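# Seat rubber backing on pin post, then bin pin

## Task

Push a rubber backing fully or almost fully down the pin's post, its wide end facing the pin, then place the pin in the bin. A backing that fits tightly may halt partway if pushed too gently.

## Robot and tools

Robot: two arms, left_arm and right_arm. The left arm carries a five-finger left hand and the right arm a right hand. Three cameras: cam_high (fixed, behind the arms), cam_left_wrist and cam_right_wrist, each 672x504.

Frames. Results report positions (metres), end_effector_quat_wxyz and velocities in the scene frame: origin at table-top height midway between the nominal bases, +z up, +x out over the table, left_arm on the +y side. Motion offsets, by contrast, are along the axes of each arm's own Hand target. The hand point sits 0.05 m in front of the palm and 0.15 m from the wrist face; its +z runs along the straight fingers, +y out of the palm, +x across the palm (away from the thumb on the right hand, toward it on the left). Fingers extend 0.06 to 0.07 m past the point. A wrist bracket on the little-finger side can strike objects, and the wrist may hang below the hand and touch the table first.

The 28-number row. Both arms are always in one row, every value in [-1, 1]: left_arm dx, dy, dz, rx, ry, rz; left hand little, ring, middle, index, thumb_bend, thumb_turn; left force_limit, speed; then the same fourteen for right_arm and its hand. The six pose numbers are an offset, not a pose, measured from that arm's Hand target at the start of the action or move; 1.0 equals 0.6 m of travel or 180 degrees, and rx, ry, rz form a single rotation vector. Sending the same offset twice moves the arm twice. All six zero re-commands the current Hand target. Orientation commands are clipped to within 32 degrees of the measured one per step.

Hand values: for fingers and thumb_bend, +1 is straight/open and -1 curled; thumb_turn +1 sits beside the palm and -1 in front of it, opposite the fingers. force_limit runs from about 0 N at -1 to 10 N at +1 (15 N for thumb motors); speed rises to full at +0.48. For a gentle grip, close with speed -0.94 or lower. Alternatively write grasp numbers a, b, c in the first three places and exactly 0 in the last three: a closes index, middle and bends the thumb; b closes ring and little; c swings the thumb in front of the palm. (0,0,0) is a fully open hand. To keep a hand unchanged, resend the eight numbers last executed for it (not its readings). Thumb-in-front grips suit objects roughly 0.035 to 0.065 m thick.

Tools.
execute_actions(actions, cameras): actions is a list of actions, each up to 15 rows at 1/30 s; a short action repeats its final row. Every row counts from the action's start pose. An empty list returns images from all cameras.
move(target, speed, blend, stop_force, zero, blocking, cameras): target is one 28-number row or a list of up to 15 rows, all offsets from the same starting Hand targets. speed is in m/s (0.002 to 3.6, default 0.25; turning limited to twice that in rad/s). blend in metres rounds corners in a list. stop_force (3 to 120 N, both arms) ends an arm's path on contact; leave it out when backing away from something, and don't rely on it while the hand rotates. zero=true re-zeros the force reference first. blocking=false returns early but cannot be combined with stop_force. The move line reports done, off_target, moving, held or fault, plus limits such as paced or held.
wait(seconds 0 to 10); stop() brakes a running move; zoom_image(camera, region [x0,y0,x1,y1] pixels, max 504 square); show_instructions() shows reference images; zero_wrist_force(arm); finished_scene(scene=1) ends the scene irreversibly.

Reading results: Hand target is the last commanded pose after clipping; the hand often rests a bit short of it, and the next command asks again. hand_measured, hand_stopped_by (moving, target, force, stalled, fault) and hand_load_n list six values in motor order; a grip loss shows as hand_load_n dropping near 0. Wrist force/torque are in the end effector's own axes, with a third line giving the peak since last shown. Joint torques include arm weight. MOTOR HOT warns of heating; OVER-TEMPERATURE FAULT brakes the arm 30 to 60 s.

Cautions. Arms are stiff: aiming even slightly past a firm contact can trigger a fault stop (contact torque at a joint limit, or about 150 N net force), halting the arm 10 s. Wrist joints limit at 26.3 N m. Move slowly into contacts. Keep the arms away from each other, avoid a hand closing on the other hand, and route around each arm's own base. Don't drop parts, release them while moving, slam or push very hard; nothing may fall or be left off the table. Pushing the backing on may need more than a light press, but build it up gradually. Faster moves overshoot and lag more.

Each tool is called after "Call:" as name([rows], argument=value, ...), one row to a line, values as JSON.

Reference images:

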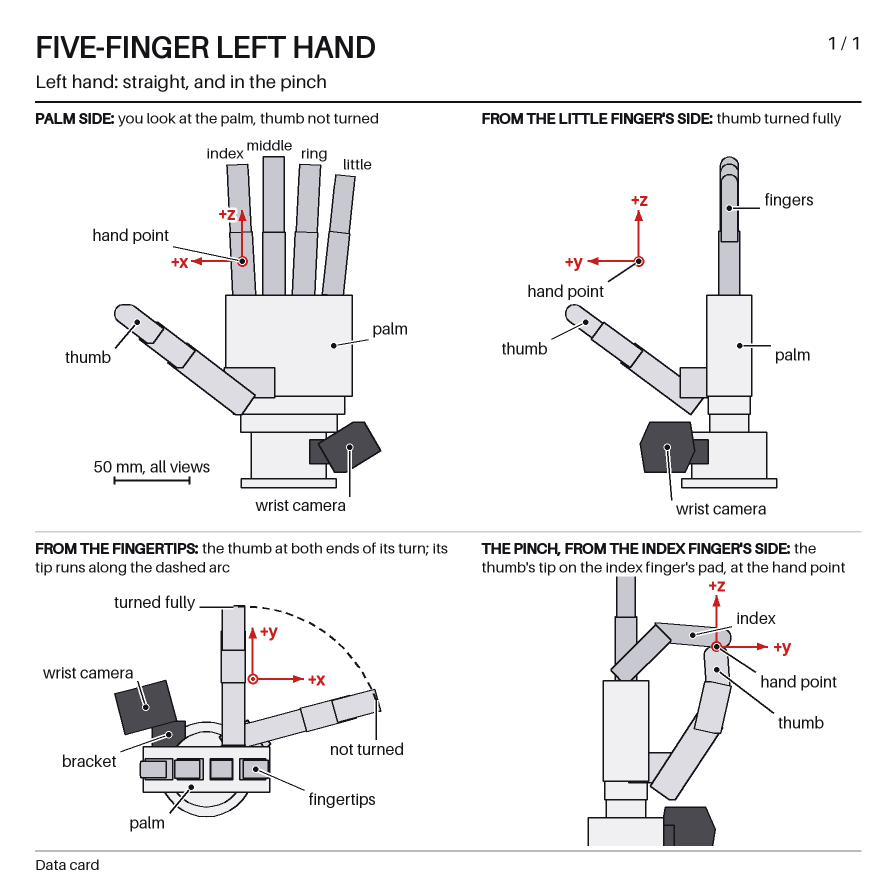

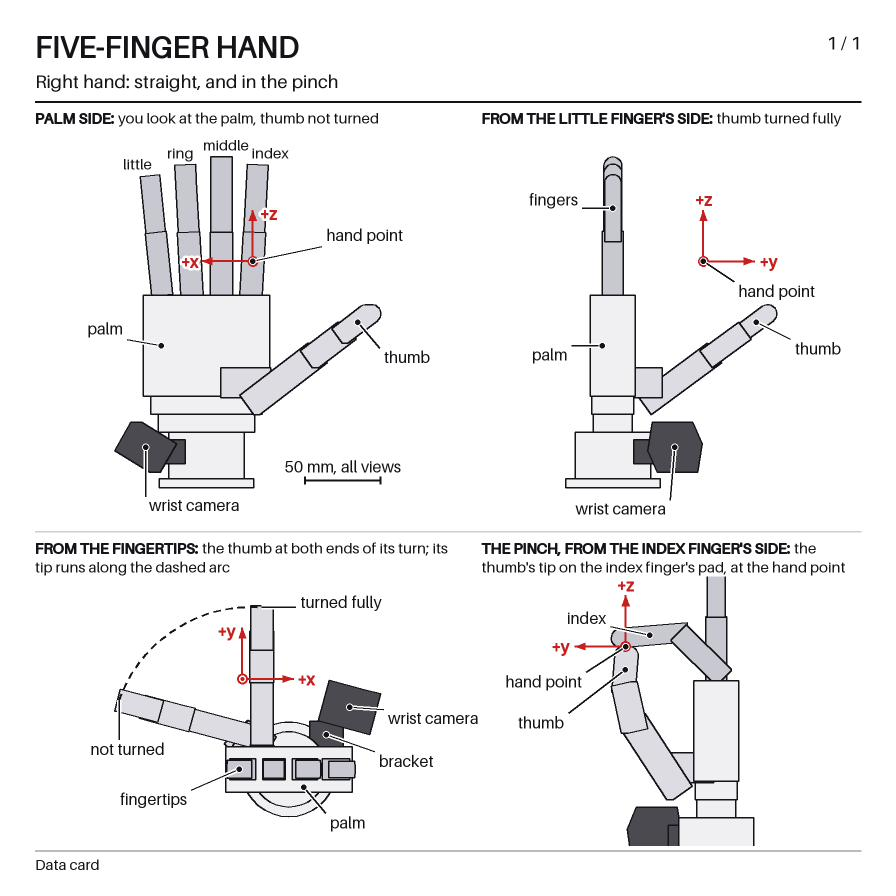

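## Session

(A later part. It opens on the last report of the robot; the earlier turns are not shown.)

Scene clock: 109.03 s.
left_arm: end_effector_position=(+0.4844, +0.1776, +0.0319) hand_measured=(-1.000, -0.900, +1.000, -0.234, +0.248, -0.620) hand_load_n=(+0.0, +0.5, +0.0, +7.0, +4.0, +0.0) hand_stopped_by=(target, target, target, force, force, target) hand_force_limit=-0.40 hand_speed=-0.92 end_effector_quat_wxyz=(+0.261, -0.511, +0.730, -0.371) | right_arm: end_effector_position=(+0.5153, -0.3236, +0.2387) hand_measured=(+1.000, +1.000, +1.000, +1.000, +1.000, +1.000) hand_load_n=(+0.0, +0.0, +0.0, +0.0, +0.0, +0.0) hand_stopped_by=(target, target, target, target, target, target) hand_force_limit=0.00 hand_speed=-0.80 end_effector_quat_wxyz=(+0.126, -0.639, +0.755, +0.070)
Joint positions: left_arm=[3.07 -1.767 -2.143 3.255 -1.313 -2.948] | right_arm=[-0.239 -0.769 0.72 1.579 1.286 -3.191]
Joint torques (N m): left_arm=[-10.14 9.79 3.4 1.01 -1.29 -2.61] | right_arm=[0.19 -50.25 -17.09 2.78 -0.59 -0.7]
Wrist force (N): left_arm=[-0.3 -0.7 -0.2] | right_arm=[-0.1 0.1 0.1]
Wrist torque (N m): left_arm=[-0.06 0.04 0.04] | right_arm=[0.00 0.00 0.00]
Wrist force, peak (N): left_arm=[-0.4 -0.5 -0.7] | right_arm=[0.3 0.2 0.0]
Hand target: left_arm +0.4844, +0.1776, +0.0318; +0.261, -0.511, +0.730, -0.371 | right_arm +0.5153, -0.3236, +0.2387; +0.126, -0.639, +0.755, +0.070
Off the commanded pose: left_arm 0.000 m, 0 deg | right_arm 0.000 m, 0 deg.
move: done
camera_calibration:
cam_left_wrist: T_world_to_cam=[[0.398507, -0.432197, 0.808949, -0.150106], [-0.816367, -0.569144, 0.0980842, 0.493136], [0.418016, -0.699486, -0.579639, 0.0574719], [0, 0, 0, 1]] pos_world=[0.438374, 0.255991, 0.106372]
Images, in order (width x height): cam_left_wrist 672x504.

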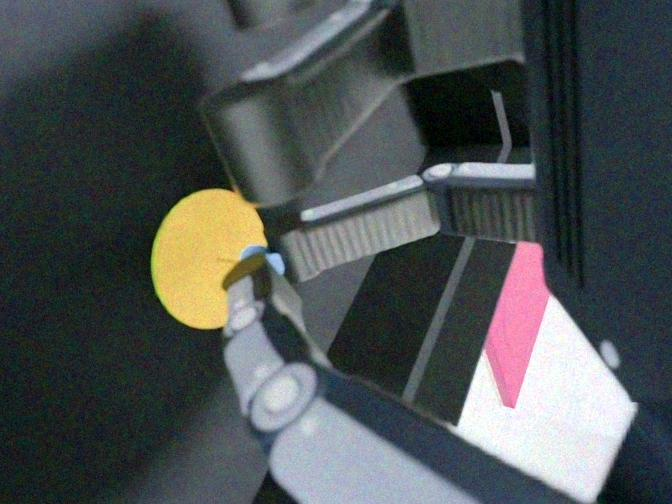

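Call:
move(target=[-0.0007,0.0166,0.0116,0,0,0,-1,-0.9,1,-0.5,0.05,-0.62,-0.4,-0.92,0,0,0,0,0,0,1,1,1,1,1,1,0,-0.8], speed=0.01, stop_force=5, cameras=["cam_left_wrist"])

Call:
zoom_image(camera="cam_left_wrist", region=[210, 220, 310, 300])

Scene clock: 113.10 s.
left_arm: end_effector_position=(+0.4843, +0.1780, +0.0227) hand_measured=(-1.000, -0.900, +1.000, -0.234, +0.248, -0.620) hand_load_n=(+0.0, +0.0, -0.5, +7.0, +4.0, -0.5) hand_stopped_by=(target, target, target, force, force, target) hand_force_limit=-0.40 hand_speed=-0.92 end_effector_quat_wxyz=(+0.261, -0.511, +0.730, -0.371) | right_arm: end_effector_position=(+0.5153, -0.3236, +0.2387) hand_measured=(+1.000, +1.000, +1.000, +1.000, +1.000, +1.000) hand_load_n=(+0.0, +0.0, +0.0, +0.0, +0.0, +0.0) hand_stopped_by=(target, target, target, target, target, target) hand_force_limit=0.00 hand_speed=-0.80 end_effector_quat_wxyz=(+0.126, -0.639, +0.755, +0.070)
Joint positions: left_arm=[3.071 -1.784 -2.152 3.282 -1.313 -2.947] | right_arm=[-0.239 -0.769 0.72 1.579 1.286 -3.191]
Joint torques (N m): left_arm=[-5.79 36.58 24.58 -1.39 -1.13 0.51] | right_arm=[1.87 -50.27 -16.63 2.8 -0.6 -0.68]
Wrist force (N): left_arm=[-0.7 -1.1 -0.6] | right_arm=[0.1 0.1 0.2]
Wrist torque (N m): left_arm=[-0.05 0.06 -0.10] | right_arm=[0.00 -0.02 0.01]
Wrist force, peak (N): left_arm=[-0.8 -6.1 -2.7] | right_arm=[0.3 0.1 0.4]
Hand target: left_arm +0.4843, +0.1780, +0.0227; +0.261, -0.511, +0.730, -0.371 (not the last commanded pose) | right_arm +0.5153, -0.3236, +0.2387; +0.126, -0.639, +0.755, +0.070
Off the commanded pose: left_arm 0.003 m, 0 deg | right_arm 0.000 m, 0 deg.
move: contact (left_arm)
camera_calibration:
cam_left_wrist: T_world_to_cam=[[0.398539, -0.432175, 0.808945, -0.14251], [-0.816351, -0.569161, 0.098116, 0.494261], [0.418017, -0.699486, -0.579639, 0.0524189], [0, 0, 0, 1]] pos_world=[0.438374, 0.256391, 0.0971718]
Images, in order (width x height): cam_left_wrist 672x504.

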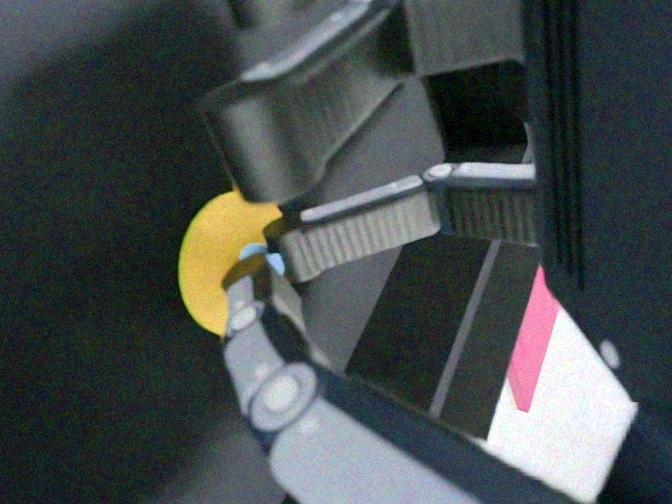

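Scaled by 5.040 from the camera's 672x504 image, which has a finer 960x720 frame.

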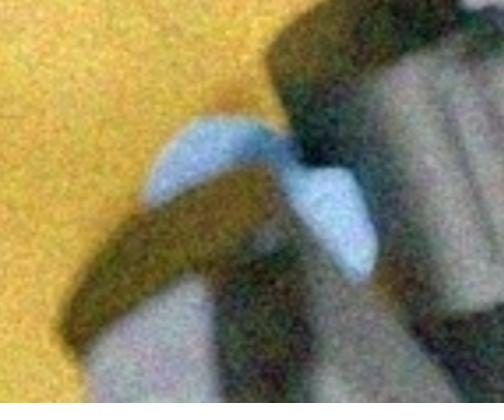

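Call:
move(target=[0,0.005,0.0036,0,0,0,-1,-0.9,1,-0.5,0.05,-0.62,-0.4,-0.92,0,0,0,0,0,0,1,1,1,1,1,1,0,-0.8], speed=0.01, stop_force=15, cameras=["cam_left_wrist"])

Call:
zoom_image(camera="cam_left_wrist", region=[210, 220, 310, 300])

Scene clock: 115.17 s.
left_arm: end_effector_position=(+0.4843, +0.1780, +0.0193) hand_measured=(-1.000, -0.900, +1.000, -0.234, +0.248, -0.620) hand_load_n=(+0.0, +0.0, -0.5, +4.0, +4.0, -0.5) hand_stopped_by=(target, target, target, force, force, target) hand_force_limit=-0.40 hand_speed=-0.92 end_effector_quat_wxyz=(+0.261, -0.511, +0.730, -0.371) | right_arm: end_effector_position=(+0.5153, -0.3236, +0.2387) hand_measured=(+1.000, +1.000, +1.000, +1.000, +1.000, +1.000) hand_load_n=(+0.0, +0.0, -0.5, +0.0, -0.5, +0.0) hand_stopped_by=(target, target, target, target, target, target) hand_force_limit=0.00 hand_speed=-0.80 end_effector_quat_wxyz=(+0.126, -0.639, +0.755, +0.070)
Joint positions: left_arm=[3.071 -1.791 -2.156 3.293 -1.313 -2.947] | right_arm=[-0.239 -0.769 0.72 1.579 1.286 -3.191]
Joint torques (N m): left_arm=[-4.31 27.17 9.64 -2.7 -0.16 -1.73] | right_arm=[0.92 -51.24 -17.84 2.83 -0.67 -0.67]
Wrist force (N): left_arm=[-1.0 -15.8 -10.3] | right_arm=[0.0 -0.1 0.0]
Wrist torque (N m): left_arm=[-0.46 0.04 0.00] | right_arm=[-0.02 0.00 0.00]
Wrist force, peak (N): left_arm=[-1.0 -15.8 -10.3] | right_arm=[0.3 0.2 -0.2]
Hand target: left_arm +0.4843, +0.1780, +0.0193; +0.261, -0.511, +0.730, -0.371 | right_arm +0.5153, -0.3236, +0.2387; +0.126, -0.639, +0.755, +0.070
Off the commanded pose: left_arm 0.000 m, 0 deg | right_arm 0.000 m, 0 deg.
move: contact (left_arm)
camera_calibration:
cam_left_wrist: T_world_to_cam=[[0.398507, -0.432197, 0.808949, -0.1397], [-0.816367, -0.569144, 0.0980842, 0.494518], [0.418016, -0.699486, -0.579639, 0.0504901], [0, 0, 0, 1]] pos_world=[0.438274, 0.256391, 0.0937718]
Images, in order (width x height): cam_left_wrist 672x504.

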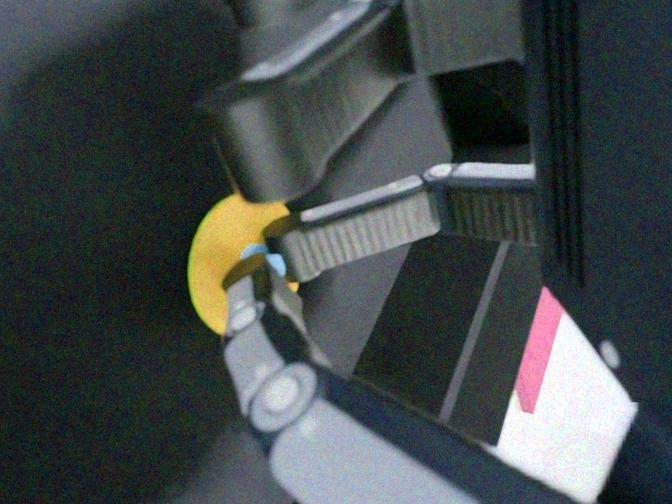

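Scaled by 5.040 from the camera's 672x504 image, which has a finer 960x720 frame.

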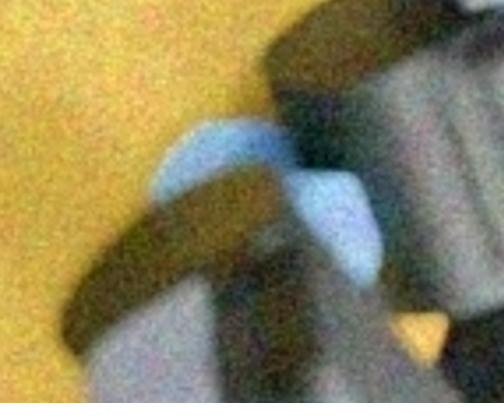

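Call:
zoom_image(camera="cam_left_wrist", region=[170, 170, 320, 350])

Scaled by 2.800 from the camera's 672x504 image, which has a finer 960x720 frame.

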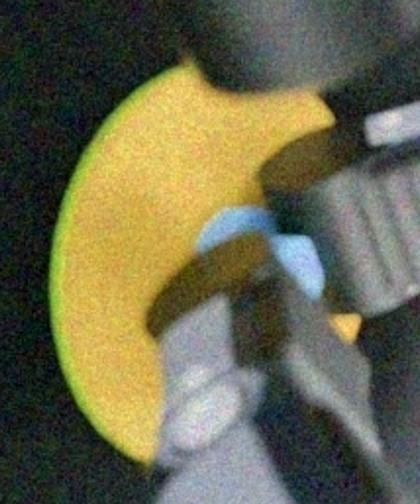

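Call:
move(target=[0,-0.0472,-0.0343,0,0,0,-1,-0.9,1,-0.5,0.05,-0.62,-0.4,-0.92,0.398,0.2457,-0.304,0,0,0,1,1,1,1,1,1,0,-0.8], speed=0.25, cameras=["all"])

Call:
zoom_image(camera="cam_left_wrist", region=[170, 170, 320, 350])

Scene clock: 120.57 s.
left_arm: end_effector_position=(+0.4843, +0.1779, +0.0543) hand_measured=(-1.000, -0.900, +1.000, -0.234, +0.250, -0.620) hand_load_n=(+0.0, +0.0, +0.0, +7.0, +4.5, +0.0) hand_stopped_by=(target, target, target, force, force, target) hand_force_limit=-0.40 hand_speed=-0.92 end_effector_quat_wxyz=(+0.261, -0.511, +0.730, -0.371) | right_arm: end_effector_position=(+0.3159, -0.5729, +0.3388) hand_measured=(+1.000, +1.000, +1.000, +1.000, +1.000, +1.000) hand_load_n=(+0.0, +0.0, +0.0, +0.0, +0.0, +0.0) hand_stopped_by=(target, target, target, target, target, target) hand_force_limit=0.00 hand_speed=-0.80 end_effector_quat_wxyz=(+0.126, -0.639, +0.755, +0.070)
Joint positions: left_arm=[3.071 -1.725 -2.119 3.189 -1.313 -2.947] | right_arm=[-0.843 -1.157 1.135 1.725 1.314 -3.818]
Joint torques (N m): left_arm=[-3.11 35.41 26.51 -1.31 -0.41 0.71] | right_arm=[-7.98 -48.09 -25.6 4.8 1.37 -1.05]
Wrist force (N): left_arm=[-0.1 -0.1 -0.3] | right_arm=[0.1 0.2 -0.2]
Wrist torque (N m): left_arm=[0.03 0.00 -0.09] | right_arm=[0.03 -0.03 0.06]
Wrist force, peak (N): left_arm=[-0.9 -16.1 -10.2] | right_arm=[1.0 0.6 -0.7]
Hand target: left_arm +0.4843, +0.1779, +0.0543; +0.261, -0.511, +0.730, -0.371 | right_arm +0.3158, -0.5731, +0.3389; +0.126, -0.639, +0.755, +0.070
Off the commanded pose: left_arm 0.000 m, 0 deg | right_arm 0.000 m, 0 deg.
move: done
camera_calibration:
cam_left_wrist: T_world_to_cam=[[0.398423, -0.432213, 0.808982, -0.16806], [-0.816423, -0.569069, 0.0980526, 0.491119], [0.417986, -0.699538, -0.579598, 0.0706868], [0, 0, 0, 1]] pos_world=[0.438374, 0.256291, 0.128772]
cam_right_wrist: T_world_to_cam=[[-0.991489, -0.0225991, -0.128215, 0.347843], [-0.111093, 0.660356, 0.74269, 0.162027], [0.0678832, 0.750612, -0.657247, 0.745987], [0, 0, 0, 1]] pos_world=[0.312243, -0.659082, 0.41456]

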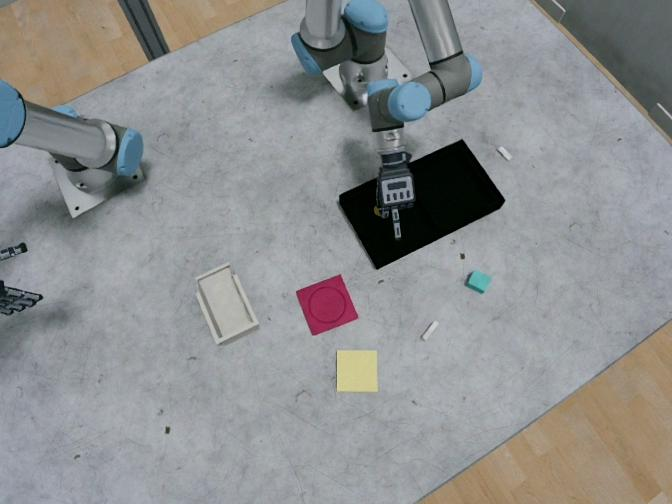

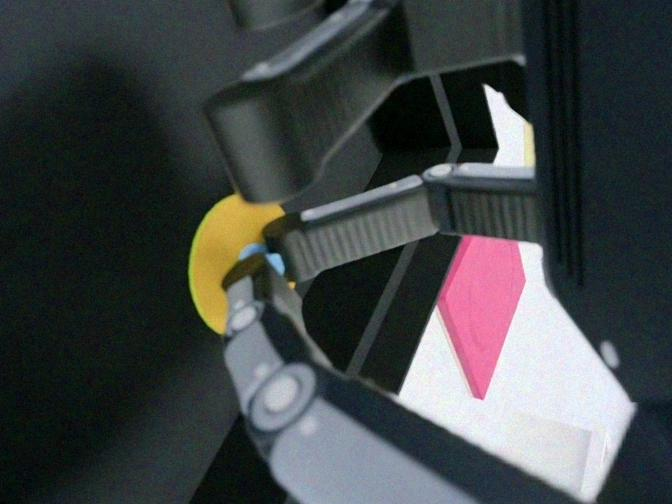

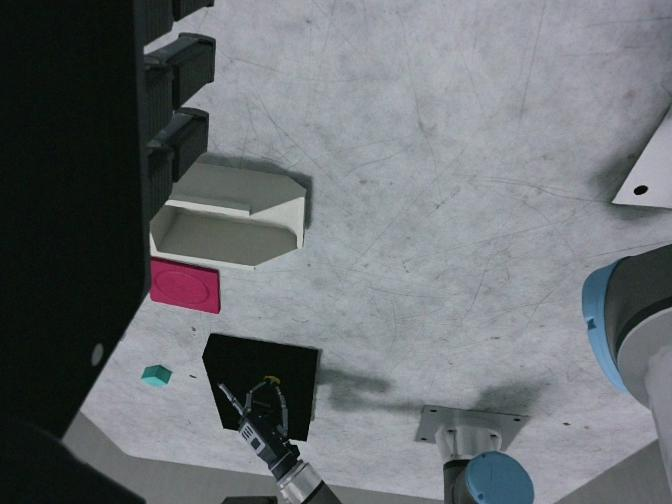

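Scaled by 2.800 from the camera's 672x504 image, which has a finer 960x720 frame.

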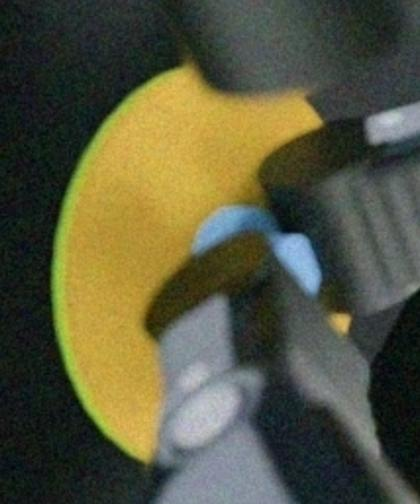

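Call:
zoom_image(camera="cam_right_wrist", region=[245, 355, 305, 415])

Scaled by 8.400 from the camera's 672x504 image, which has a finer 960x720 frame.

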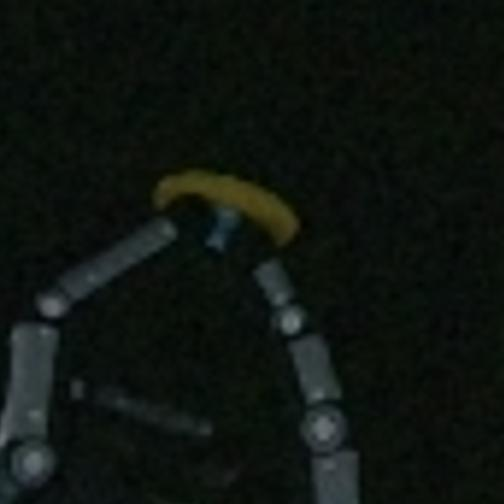

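Call:
zoom_image(camera="cam_high", region=[180, 245, 280, 355])

Call:
zoom_image(camera="cam_right_wrist", region=[140, 140, 340, 320])

Scaled by 4.582 from the camera's 672x504 image, which has a finer 960x720 frame.

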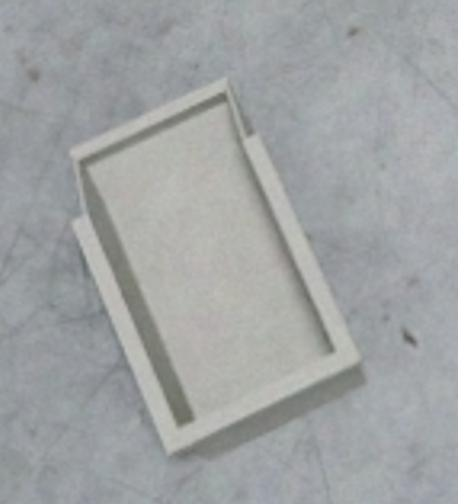

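Scaled by 2.520 from the camera's 672x504 image, which has a finer 960x720 frame.

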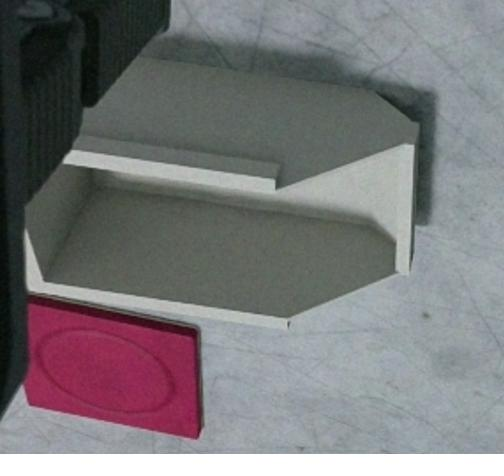

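Call:
move([
  [0,-0.1079,-0.0784,0,0,0,1,1,1,-0.5,0.05,-0.62,-0.4,-0.92,0,0,0,0,0,0,1,1,1,1,1,1,0,-0.8],
  [0.6895,-0.2577,0.14,0.1113,-0.0682,0.0787,1,1,1,-0.5,0.05,-0.62,-0.4,-0.92,0,0,0,0,0,0,1,1,1,1,1,1,0,-0.8],
], blend=[0.03, 0], speed=0.2, cameras=["all"])

Scene clock: 140.53 s.
left_arm: end_effector_position=(+0.4924, -0.2653, +0.1295) hand_measured=(+0.706, +0.806, +1.000, -0.234, +0.250, -0.620) hand_load_n=(+0.0, +0.0, +0.0, +7.0, +4.0, +0.0) hand_stopped_by=(moving, moving, target, force, force, target) hand_force_limit=-0.40 hand_speed=-0.92 end_effector_quat_wxyz=(+0.465, -0.401, +0.680, -0.401) | right_arm: end_effector_position=(+0.3158, -0.5731, +0.3389) hand_measured=(+1.000, +1.000, +1.000, +1.000, +1.000, +1.000) hand_load_n=(+0.0, +0.0, +0.0, +0.0, +0.0, +0.0) hand_stopped_by=(target, target, target, target, target, target) hand_force_limit=0.00 hand_speed=-0.80 end_effector_quat_wxyz=(+0.126, -0.639, +0.755, +0.070)
Joint positions: left_arm=[2.09 -2.379 -1.038 3.057 -2.367 -3.079] | right_arm=[-0.843 -1.157 1.135 1.725 1.314 -3.818]
Joint torques (N m): left_arm=[-10.11 38.42 30.33 -0.63 -1.91 -2.62] | right_arm=[-8.34 -47.22 -25.02 4.83 -0.38 -1.19]
Wrist force (N): left_arm=[-0.6 -0.5 -0.4] | right_arm=[-0.2 0.2 -0.1]
Wrist torque (N m): left_arm=[-0.04 0.01 -0.01] | right_arm=[0.02 0.01 0.04]
Wrist force, peak (N): left_arm=[-0.8 -0.9 -0.9] | right_arm=[0.0 0.7 -0.5]
Hand target: left_arm +0.4924, -0.2653, +0.1295; +0.465, -0.401, +0.680, -0.401 | right_arm +0.3158, -0.5731, +0.3389; +0.126, -0.639, +0.755, +0.070
Off the commanded pose: left_arm 0.000 m, 0 deg | right_arm 0.000 m, 0 deg.
move: moving (left_arm; no rest 5 s after the path's end)
camera_calibration:
cam_left_wrist: T_world_to_cam=[[0.0487536, -0.580547, 0.812766, -0.291233], [-0.74185, -0.565913, -0.359724, 0.261567], [0.668791, -0.585412, -0.458269, -0.307999], [0, 0, 0, 1]] pos_world=[0.414229, -0.201357, 0.18965]
cam_right_wrist: T_world_to_cam=[[-0.991478, -0.0226633, -0.12829, 0.347727], [-0.111196, 0.660305, 0.74272, 0.162068], [0.0678779, 0.750655, -0.657198, 0.746079], [0, 0, 0, 1]] pos_world=[0.312143, -0.659182, 0.41456]

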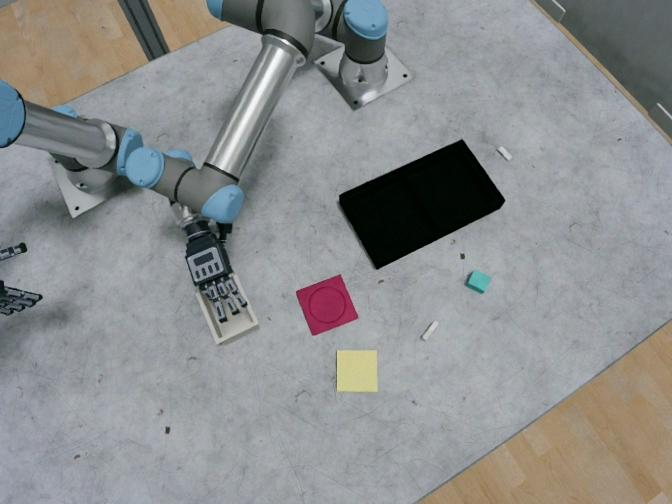

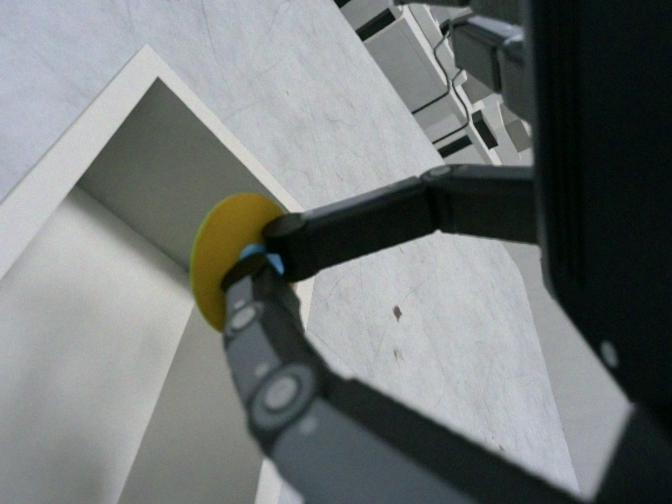

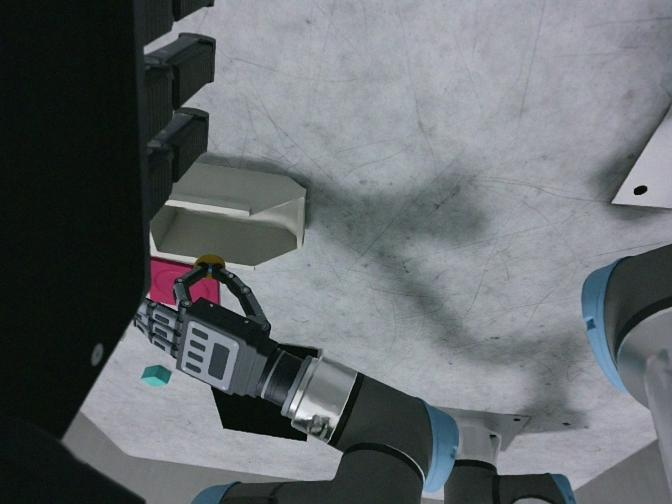

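Call:
move(target=[0.0409,0.1217,0.0326,0,0,0,1,1,1,-0.5,0.05,-0.62,-0.4,-0.3,0,0,0,0,0,0,1,1,1,1,1,1,0,-0.8], speed=0.12, cameras=["all"])

Call:
zoom_image(camera="cam_high", region=[150, 200, 290, 360])

Call:
zoom_image(camera="cam_right_wrist", region=[120, 150, 340, 400])

Scene clock: 145.07 s.
left_arm: end_effector_position=(+0.4923, -0.2652, +0.0502) hand_measured=(+1.000, +1.000, +1.000, -0.234, +0.250, -0.620) hand_load_n=(+0.0, +0.0, +0.0, +7.5, +4.0, +0.0) hand_stopped_by=(target, target, target, force, force, target) hand_force_limit=-0.40 hand_speed=-0.30 end_effector_quat_wxyz=(+0.465, -0.401, +0.680, -0.401) end_effector_velocity=(+0.000, +0.000, -0.002) end_effector_angular_velocity=(+0.000, -0.001, -0.001) | right_arm: end_effector_position=(+0.3158, -0.5731, +0.3389) hand_measured=(+1.000, +1.000, +1.000, +1.000, +1.000, +1.000) hand_load_n=(+0.0, +0.0, +0.0, +0.0, +0.0, +0.0) hand_stopped_by=(target, target, target, target, target, target) hand_force_limit=0.00 hand_speed=-0.80 end_effector_quat_wxyz=(+0.126, -0.639, +0.755, +0.070)
Joint positions: left_arm=[2.09 -2.452 -1.118 3.209 -2.367 -3.079] | right_arm=[-0.843 -1.157 1.135 1.725 1.314 -3.818]
Joint velocities: left_arm=[0 -0.002 -0.001 0.005 0.001 0.001] | right_arm=[within noise]
Joint torques (N m): left_arm=[2.46 39.82 7.78 1.72 0.6 2.81] | right_arm=[-7.96 -45.91 -24.65 4.83 -1.15 -1.31]
Wrist force (N): left_arm=[-0.6 -0.4 -0.9] | right_arm=[0.1 0.5 -0.5]
Wrist torque (N m): left_arm=[0.01 0.00 -0.15] | right_arm=[0.09 -0.02 0.07]
Wrist force, peak (N): left_arm=[-0.9 -1.4 -0.3] | right_arm=[0.1 0.5 -0.5]
Hand target: left_arm +0.4924, -0.2652, +0.0500; +0.465, -0.401, +0.680, -0.401 | right_arm +0.3158, -0.5731, +0.3389; +0.126, -0.639, +0.755, +0.070
Off the commanded pose: left_arm 0.000 m, 0 deg | right_arm 0.000 m, 0 deg.
move: done
camera_calibration:
cam_left_wrist: T_world_to_cam=[[0.0488172, -0.580504, 0.812793, -0.226878], [-0.741895, -0.565917, -0.359624, 0.23301], [0.668737, -0.585451, -0.4583, -0.344209], [0, 0, 0, 1]] pos_world=[0.414129, -0.201357, 0.11045]
cam_right_wrist: T_world_to_cam=[[-0.991478, -0.0226633, -0.12829, 0.347727], [-0.111196, 0.660305, 0.74272, 0.162068], [0.0678779, 0.750655, -0.657198, 0.746079], [0, 0, 0, 1]] pos_world=[0.312143, -0.659182, 0.41456]

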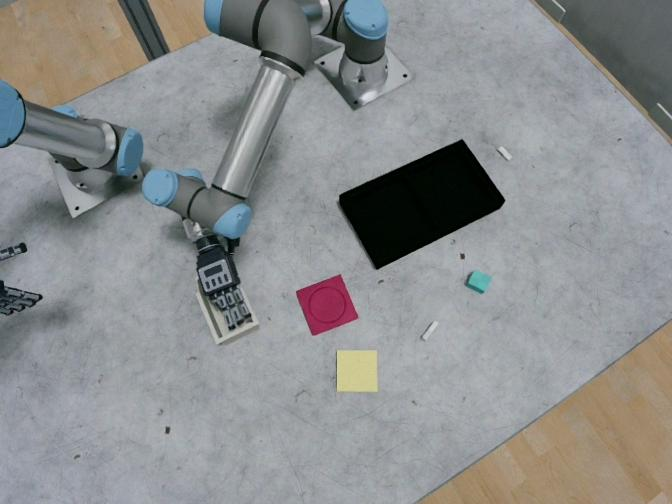

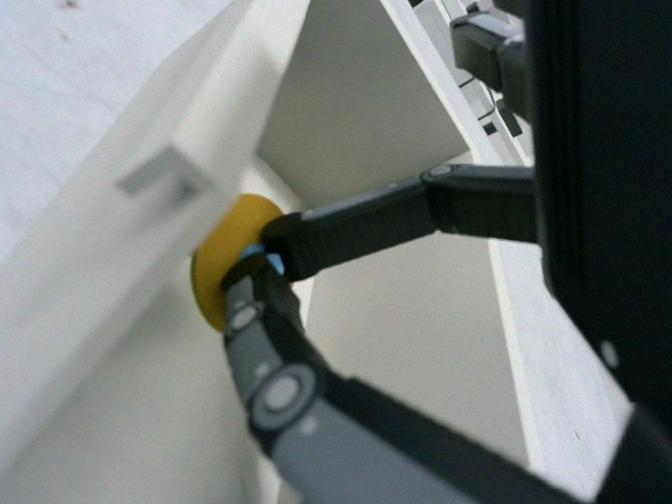

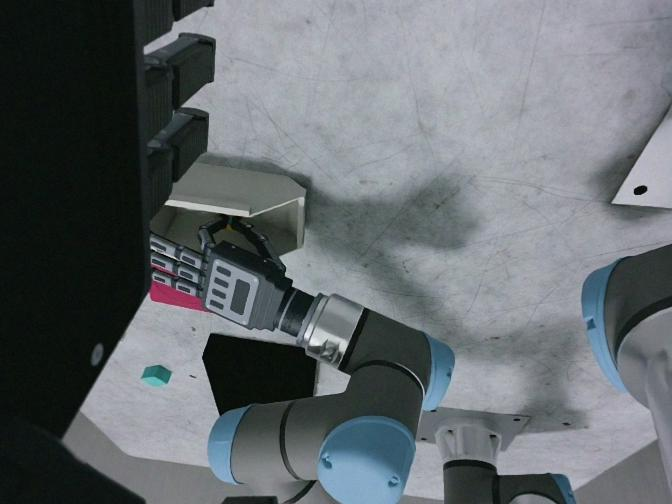

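Scaled by 3.150 from the camera's 672x504 image, which has a finer 960x720 frame.

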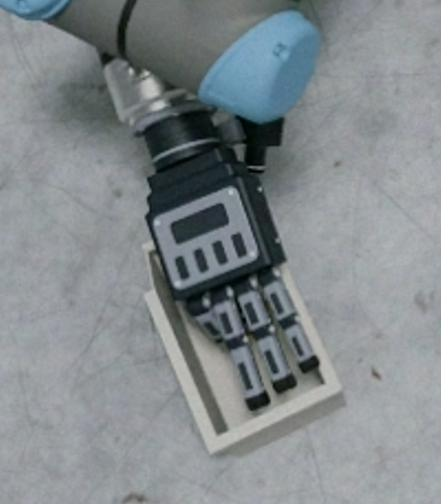

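Scaled by 2.016 from the camera's 672x504 image, which has a finer 960x720 frame.

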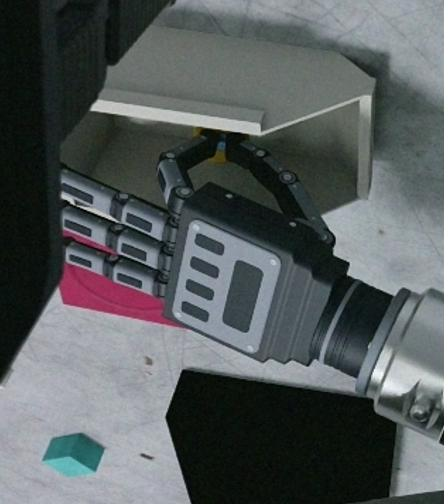

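Call:
move(target=[0.0134,0.0398,0.0107,0,0,0,1,1,1,-0.5,0.05,-0.62,-0.4,-0.3,0,0,0,0,0,0,1,1,1,1,1,1,0,-0.8], speed=0.03, stop_force=3, cameras=["all"])

Call:
zoom_image(camera="cam_right_wrist", region=[120, 150, 340, 350])

Scene clock: 147.60 s.
left_arm: end_effector_position=(+0.4924, -0.2651, +0.0240) hand_measured=(+1.000, +1.000, +1.000, -0.234, +0.248, -0.620) hand_load_n=(+0.0, +0.0, +0.0, +8.0, +2.5, -1.0) hand_stopped_by=(target, target, target, force, force, target) hand_force_limit=-0.40 hand_speed=-0.30 end_effector_quat_wxyz=(+0.465, -0.401, +0.680, -0.401) | right_arm: end_effector_position=(+0.3158, -0.5731, +0.3389) hand_measured=(+1.000, +1.000, +1.000, +1.000, +1.000, +1.000) hand_load_n=(+0.0, +0.0, +0.0, +0.0, -0.5, +0.0) hand_stopped_by=(target, target, target, target, target, target) hand_force_limit=0.00 hand_speed=-0.80 end_effector_quat_wxyz=(+0.126, -0.639, +0.755, +0.070)
Joint positions: left_arm=[2.09 -2.482 -1.135 3.256 -2.367 -3.079] | right_arm=[-0.843 -1.157 1.135 1.725 1.314 -3.818]
Joint torques (N m): left_arm=[9.67 38.83 6.66 1.5 0.64 2.45] | right_arm=[-7.05 -45.88 -25.13 4.77 -1.84 -1.25]
Wrist force (N): left_arm=[-1.0 -1.8 -0.8] | right_arm=[0.1 0.3 -0.3]
Wrist torque (N m): left_arm=[-0.03 0.00 -0.13] | right_arm=[0.05 -0.02 0.06]
Wrist force, peak (N): left_arm=[-1.2 -2.0 -1.1] | right_arm=[0.2 0.6 -0.4]
Hand target: left_arm +0.4924, -0.2651, +0.0240; +0.465, -0.401, +0.680, -0.401 | right_arm +0.3158, -0.5731, +0.3389; +0.126, -0.639, +0.755, +0.070
Off the commanded pose: left_arm 0.000 m, 0 deg | right_arm 0.000 m, 0 deg.
move: done
camera_calibration:
cam_left_wrist: T_world_to_cam=[[0.0488567, -0.580468, 0.812816, -0.205455], [-0.741843, -0.565994, -0.359611, 0.22357], [0.668792, -0.585412, -0.458268, -0.356221], [0, 0, 0, 1]] pos_world=[0.414129, -0.201257, 0.08415]
cam_right_wrist: T_world_to_cam=[[-0.991478, -0.0226633, -0.12829, 0.347727], [-0.111196, 0.660305, 0.74272, 0.162068], [0.0678779, 0.750655, -0.657198, 0.746079], [0, 0, 0, 1]] pos_world=[0.312143, -0.659182, 0.41456]

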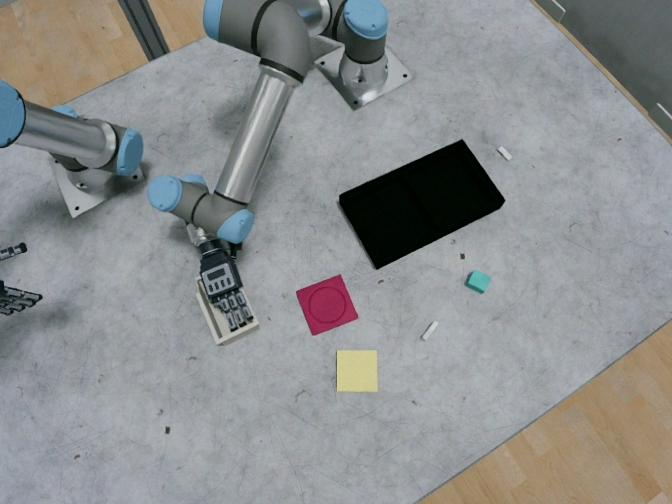

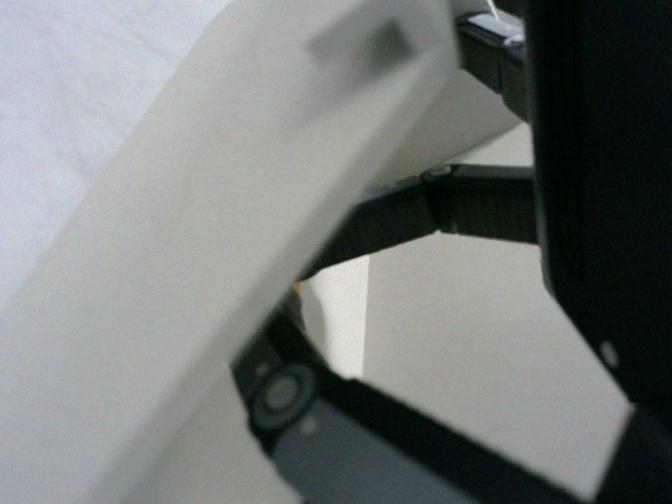

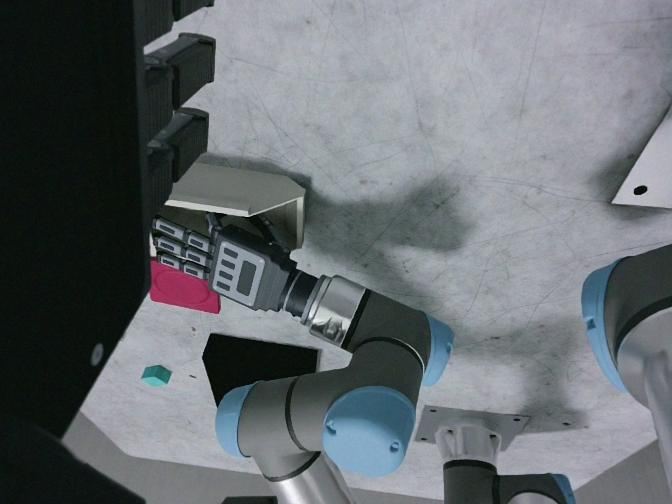

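Scaled by 2.291 from the camera's 672x504 image, which has a finer 960x720 frame.

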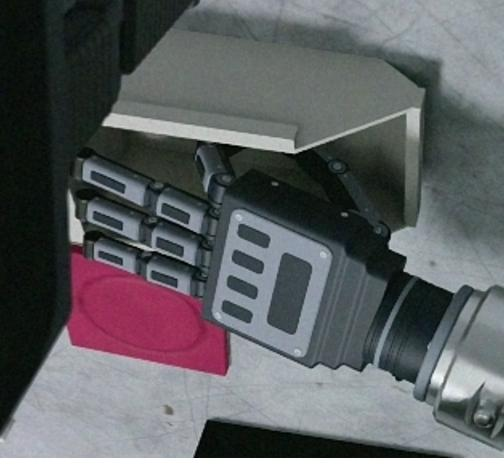

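Call:
move(target=[0,0,0,0,0,0,1,1,1,-0.05,0.05,-0.62,-0.4,-0.7,0,0,0,0,0,0,1,1,1,1,1,1,0,-0.8], speed=0.05, cameras=["cam_left_wrist", "cam_right_wrist"])

Scene clock: 149.07 s.
left_arm: end_effector_position=(+0.4924, -0.2651, +0.0240) hand_measured=(+1.000, +1.000, +1.000, -0.050, +0.248, -0.620) hand_load_n=(-0.5, +0.0, +0.0, +0.5, +0.0, +0.0) hand_stopped_by=(target, target, target, target, force, target) hand_force_limit=-0.40 hand_speed=-0.70 end_effector_quat_wxyz=(+0.465, -0.401, +0.680, -0.401) | right_arm: end_effector_position=(+0.3158, -0.5731, +0.3389) hand_measured=(+1.000, +1.000, +1.000, +1.000, +1.000, +1.000) hand_load_n=(+0.0, +0.0, +0.0, +0.0, +0.0, +0.0) hand_stopped_by=(target, target, target, target, target, target) hand_force_limit=0.00 hand_speed=-0.80 end_effector_quat_wxyz=(+0.126, -0.639, +0.755, +0.070)
Joint positions: left_arm=[2.09 -2.482 -1.135 3.256 -2.367 -3.079] | right_arm=[-0.843 -1.157 1.135 1.725 1.314 -3.818]
Joint torques (N m): left_arm=[9.28 40.61 8.18 1.45 0.32 2.67] | right_arm=[-7.56 -45.36 -23.59 4.93 -1.85 -1.19]
Wrist force (N): left_arm=[-0.4 -0.7 -1.1] | right_arm=[0.0 0.4 -0.3]
Wrist torque (N m): left_arm=[0.03 -0.04 -0.12] | right_arm=[0.06 -0.01 0.06]
Wrist force, peak (N): left_arm=[-0.8 -1.9 -1.2] | right_arm=[0.1 0.5 -0.5]
Hand target: left_arm +0.4924, -0.2651, +0.0240; +0.465, -0.401, +0.680, -0.401 | right_arm +0.3158, -0.5731, +0.3389; +0.126, -0.639, +0.755, +0.070
Off the commanded pose: left_arm 0.000 m, 0 deg | right_arm 0.000 m, 0 deg.
move: done
camera_calibration:
cam_left_wrist: T_world_to_cam=[[0.0487536, -0.580547, 0.812766, -0.205424], [-0.74185, -0.565913, -0.359724, 0.223599], [0.668791, -0.585412, -0.458269, -0.356221], [0, 0, 0, 1]] pos_world=[0.414129, -0.201257, 0.08415]
cam_right_wrist: T_world_to_cam=[[-0.991478, -0.0226633, -0.12829, 0.347727], [-0.111196, 0.660305, 0.74272, 0.162068], [0.0678779, 0.750655, -0.657198, 0.746079], [0, 0, 0, 1]] pos_world=[0.312143, -0.659182, 0.41456]
Images, in order (width x height): cam_left_wrist 672x504, cam_right_wrist 672x504.

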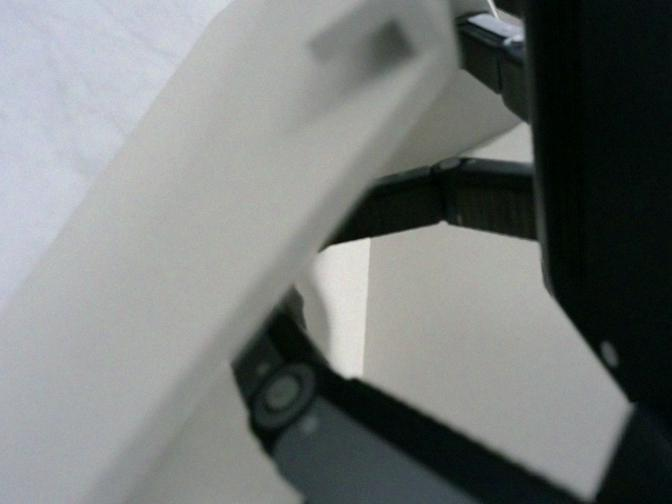

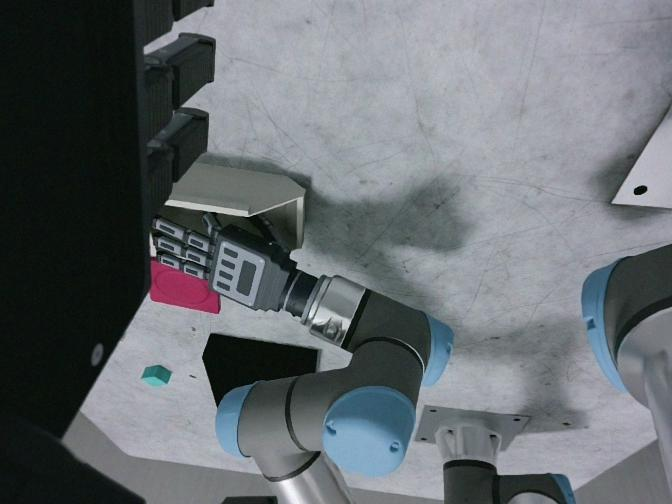

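Call:
move([
  [-0.0206,-0.0612,-0.0164,0,0,0,1,1,1,-0.05,0.05,-0.62,-0.4,-0.7,0,0,0,0,0,0,1,1,1,1,1,1,0,-0.8],
  [-0.0618,-0.1837,-0.0492,0,0,0,1,1,1,-0.05,0.05,-0.62,-0.4,-0.7,0,0,0,0,0,0,1,1,1,1,1,1,0,-0.8],
], speed=[0.08, 0.2], blend=[0.02, 0], cameras=["all"])

Scene clock: 151.03 s.
left_arm: end_effector_position=(+0.4925, -0.2652, +0.1439) hand_measured=(+1.000, +1.000, +1.000, -0.050, +0.248, -0.620) hand_load_n=(+0.0, +0.0, +0.0, -0.5, +0.0, +0.0) hand_stopped_by=(target, target, target, target, force, target) hand_force_limit=-0.40 hand_speed=-0.70 end_effector_quat_wxyz=(+0.465, -0.401, +0.680, -0.401) | right_arm: end_effector_position=(+0.3158, -0.5731, +0.3389) hand_measured=(+1.000, +1.000, +1.000, +1.000, +1.000, +1.000) hand_load_n=(+0.0, +0.0, +0.0, +0.0, +0.0, +0.0) hand_stopped_by=(target, target, target, target, target, target) hand_force_limit=0.00 hand_speed=-0.80 end_effector_quat_wxyz=(+0.126, -0.639, +0.755, +0.070)
Joint positions: left_arm=[2.09 -2.369 -1.019 3.027 -2.367 -3.079] | right_arm=[-0.843 -1.157 1.135 1.725 1.314 -3.818]
Joint torques (N m): left_arm=[-9.41 63.73 31.07 -0.85 -1.72 -2.48] | right_arm=[-7.88 -45.48 -24.2 4.84 -1.89 -1.18]
Wrist force (N): left_arm=[-0.5 -0.6 -0.4] | right_arm=[0.3 0.3 -0.4]
Wrist torque (N m): left_arm=[-0.04 -0.01 0.01] | right_arm=[0.06 -0.05 0.07]
Wrist force, peak (N): left_arm=[-0.9 -1.6 -0.6] | right_arm=[0.4 0.4 -0.5]
Hand target: left_arm +0.4924, -0.2653, +0.1440; +0.465, -0.401, +0.680, -0.401 | right_arm +0.3158, -0.5731, +0.3389; +0.126, -0.639, +0.755, +0.070
Off the commanded pose: left_arm 0.000 m, 0 deg | right_arm 0.000 m, 0 deg.
move: done
camera_calibration:
cam_left_wrist: T_world_to_cam=[[0.048797, -0.580514, 0.812787, -0.302953], [-0.741847, -0.565947, -0.359676, 0.266729], [0.668792, -0.585412, -0.458269, -0.3014], [0, 0, 0, 1]] pos_world=[0.414229, -0.201357, 0.20405]
cam_right_wrist: T_world_to_cam=[[-0.991478, -0.0226633, -0.12829, 0.347727], [-0.111196, 0.660305, 0.74272, 0.162068], [0.0678779, 0.750655, -0.657198, 0.746079], [0, 0, 0, 1]] pos_world=[0.312143, -0.659182, 0.41456]

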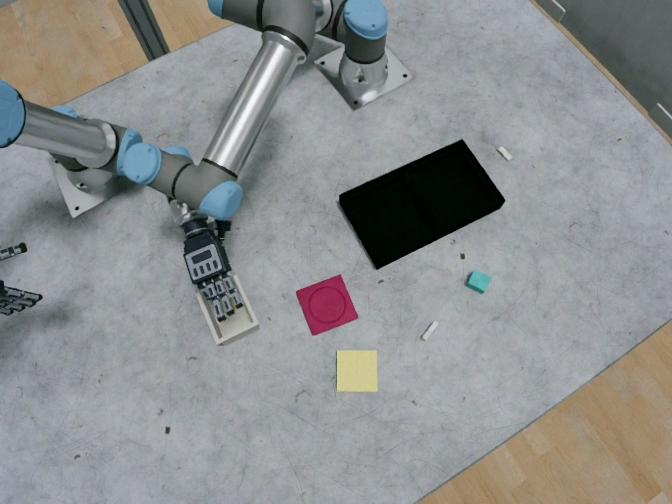

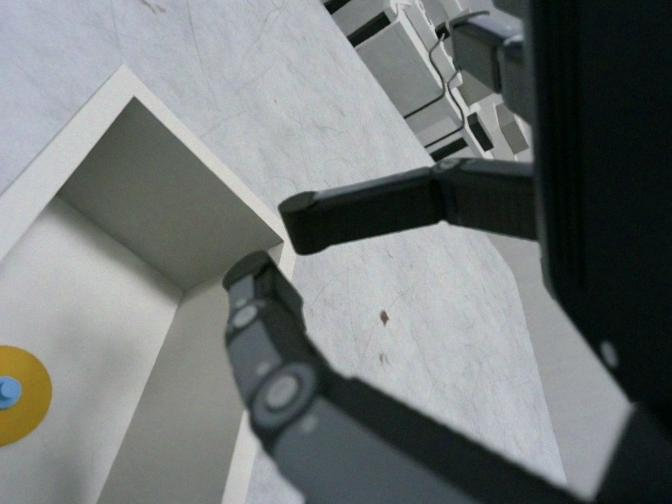

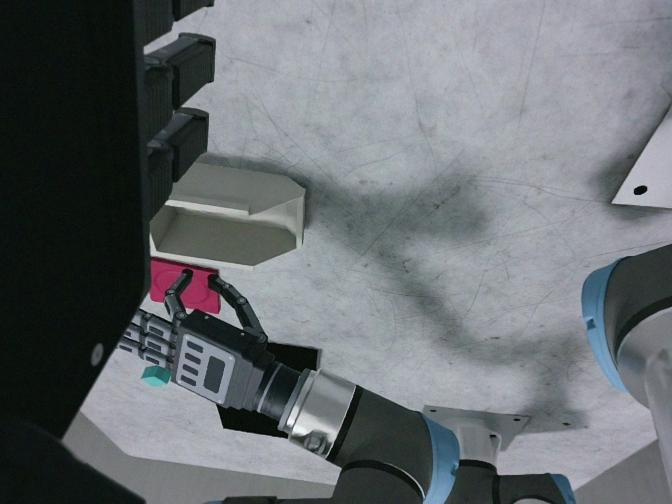

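Call:
zoom_image(camera="cam_left_wrist", region=[0, 330, 120, 460])

Scaled by 3.877 from the camera's 672x504 image, which has a finer 960x720 frame.

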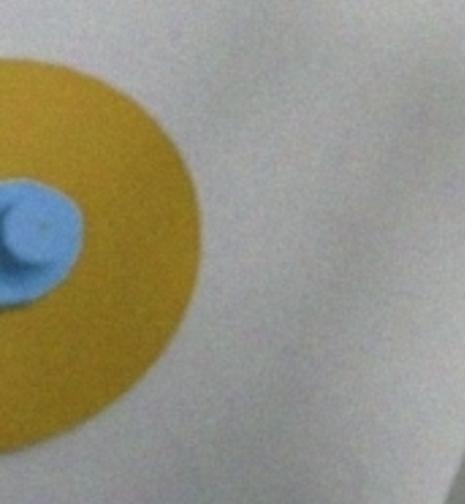

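Call:
move(target=[0.009,0.0719,-0.1035,0,0,0,1,1,1,-0.05,0.05,-0.62,-0.4,-0.7,0,0,0,0,0,0,1,1,1,1,1,1,0,-0.8], speed=0.2, cameras=["cam_left_wrist"])

Call:
zoom_image(camera="cam_left_wrist", region=[90, 190, 220, 310])

Scene clock: 153.60 s.
left_arm: end_effector_position=(+0.4245, -0.2442, +0.1181) hand_measured=(+1.000, +1.000, +1.000, -0.050, +0.248, -0.620) hand_load_n=(+0.0, +0.0, +0.0, +0.0, +0.0, +0.0) hand_stopped_by=(target, target, target, target, force, target) hand_force_limit=-0.40 hand_speed=-0.70 end_effector_quat_wxyz=(+0.465, -0.402, +0.680, -0.401) | right_arm: end_effector_position=(+0.3158, -0.5731, +0.3389) hand_measured=(+1.000, +1.000, +1.000, +1.000, +1.000, +1.000) hand_load_n=(+0.0, +0.0, +0.0, +0.0, +0.0, +0.0) hand_stopped_by=(target, target, target, target, target, target) hand_force_limit=0.00 hand_speed=-0.80 end_effector_quat_wxyz=(+0.126, -0.639, +0.755, +0.070)
Joint positions: left_arm=[2.013 -2.293 -1.226 3.128 -2.438 -3.121] | right_arm=[-0.843 -1.157 1.135 1.725 1.314 -3.818]
Joint torques (N m): left_arm=[-10.16 59.92 8.57 1.59 -1.86 -1.61] | right_arm=[-7.6 -45.4 -23.82 4.99 -1.83 -1.19]
Wrist force (N): left_arm=[-0.4 -0.8 -0.1] | right_arm=[0.2 0.4 -0.3]
Wrist torque (N m): left_arm=[-0.09 -0.02 0.01] | right_arm=[0.05 -0.04 0.07]
Wrist force, peak (N): left_arm=[-0.8 -1.4 0.2] | right_arm=[0.0 0.3 -0.6]
Hand target: left_arm +0.4244, -0.2442, +0.1180; +0.465, -0.401, +0.680, -0.401 | right_arm +0.3158, -0.5731, +0.3389; +0.126, -0.639, +0.755, +0.070
Off the commanded pose: left_arm 0.000 m, 0 deg | right_arm 0.000 m, 0 deg.
move: done
camera_calibration:
cam_left_wrist: T_world_to_cam=[[0.0489503, -0.580549, 0.812752, -0.266532], [-0.741829, -0.566007, -0.35962, 0.218936], [0.6688, -0.58532, -0.458374, -0.255486], [0, 0, 0, 1]] pos_world=[0.346329, -0.180357, 0.17825]
Images, in order (width x height): cam_left_wrist 672x504.

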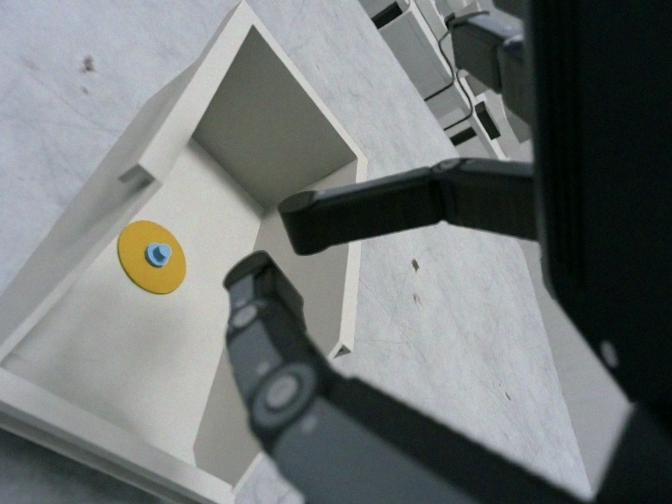

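Scaled by 3.877 from the camera's 672x504 image, which has a finer 960x720 frame.

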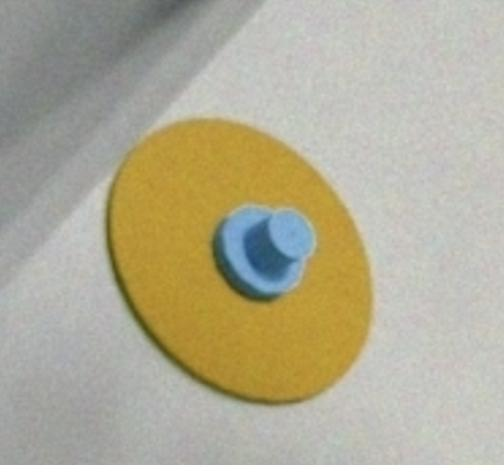

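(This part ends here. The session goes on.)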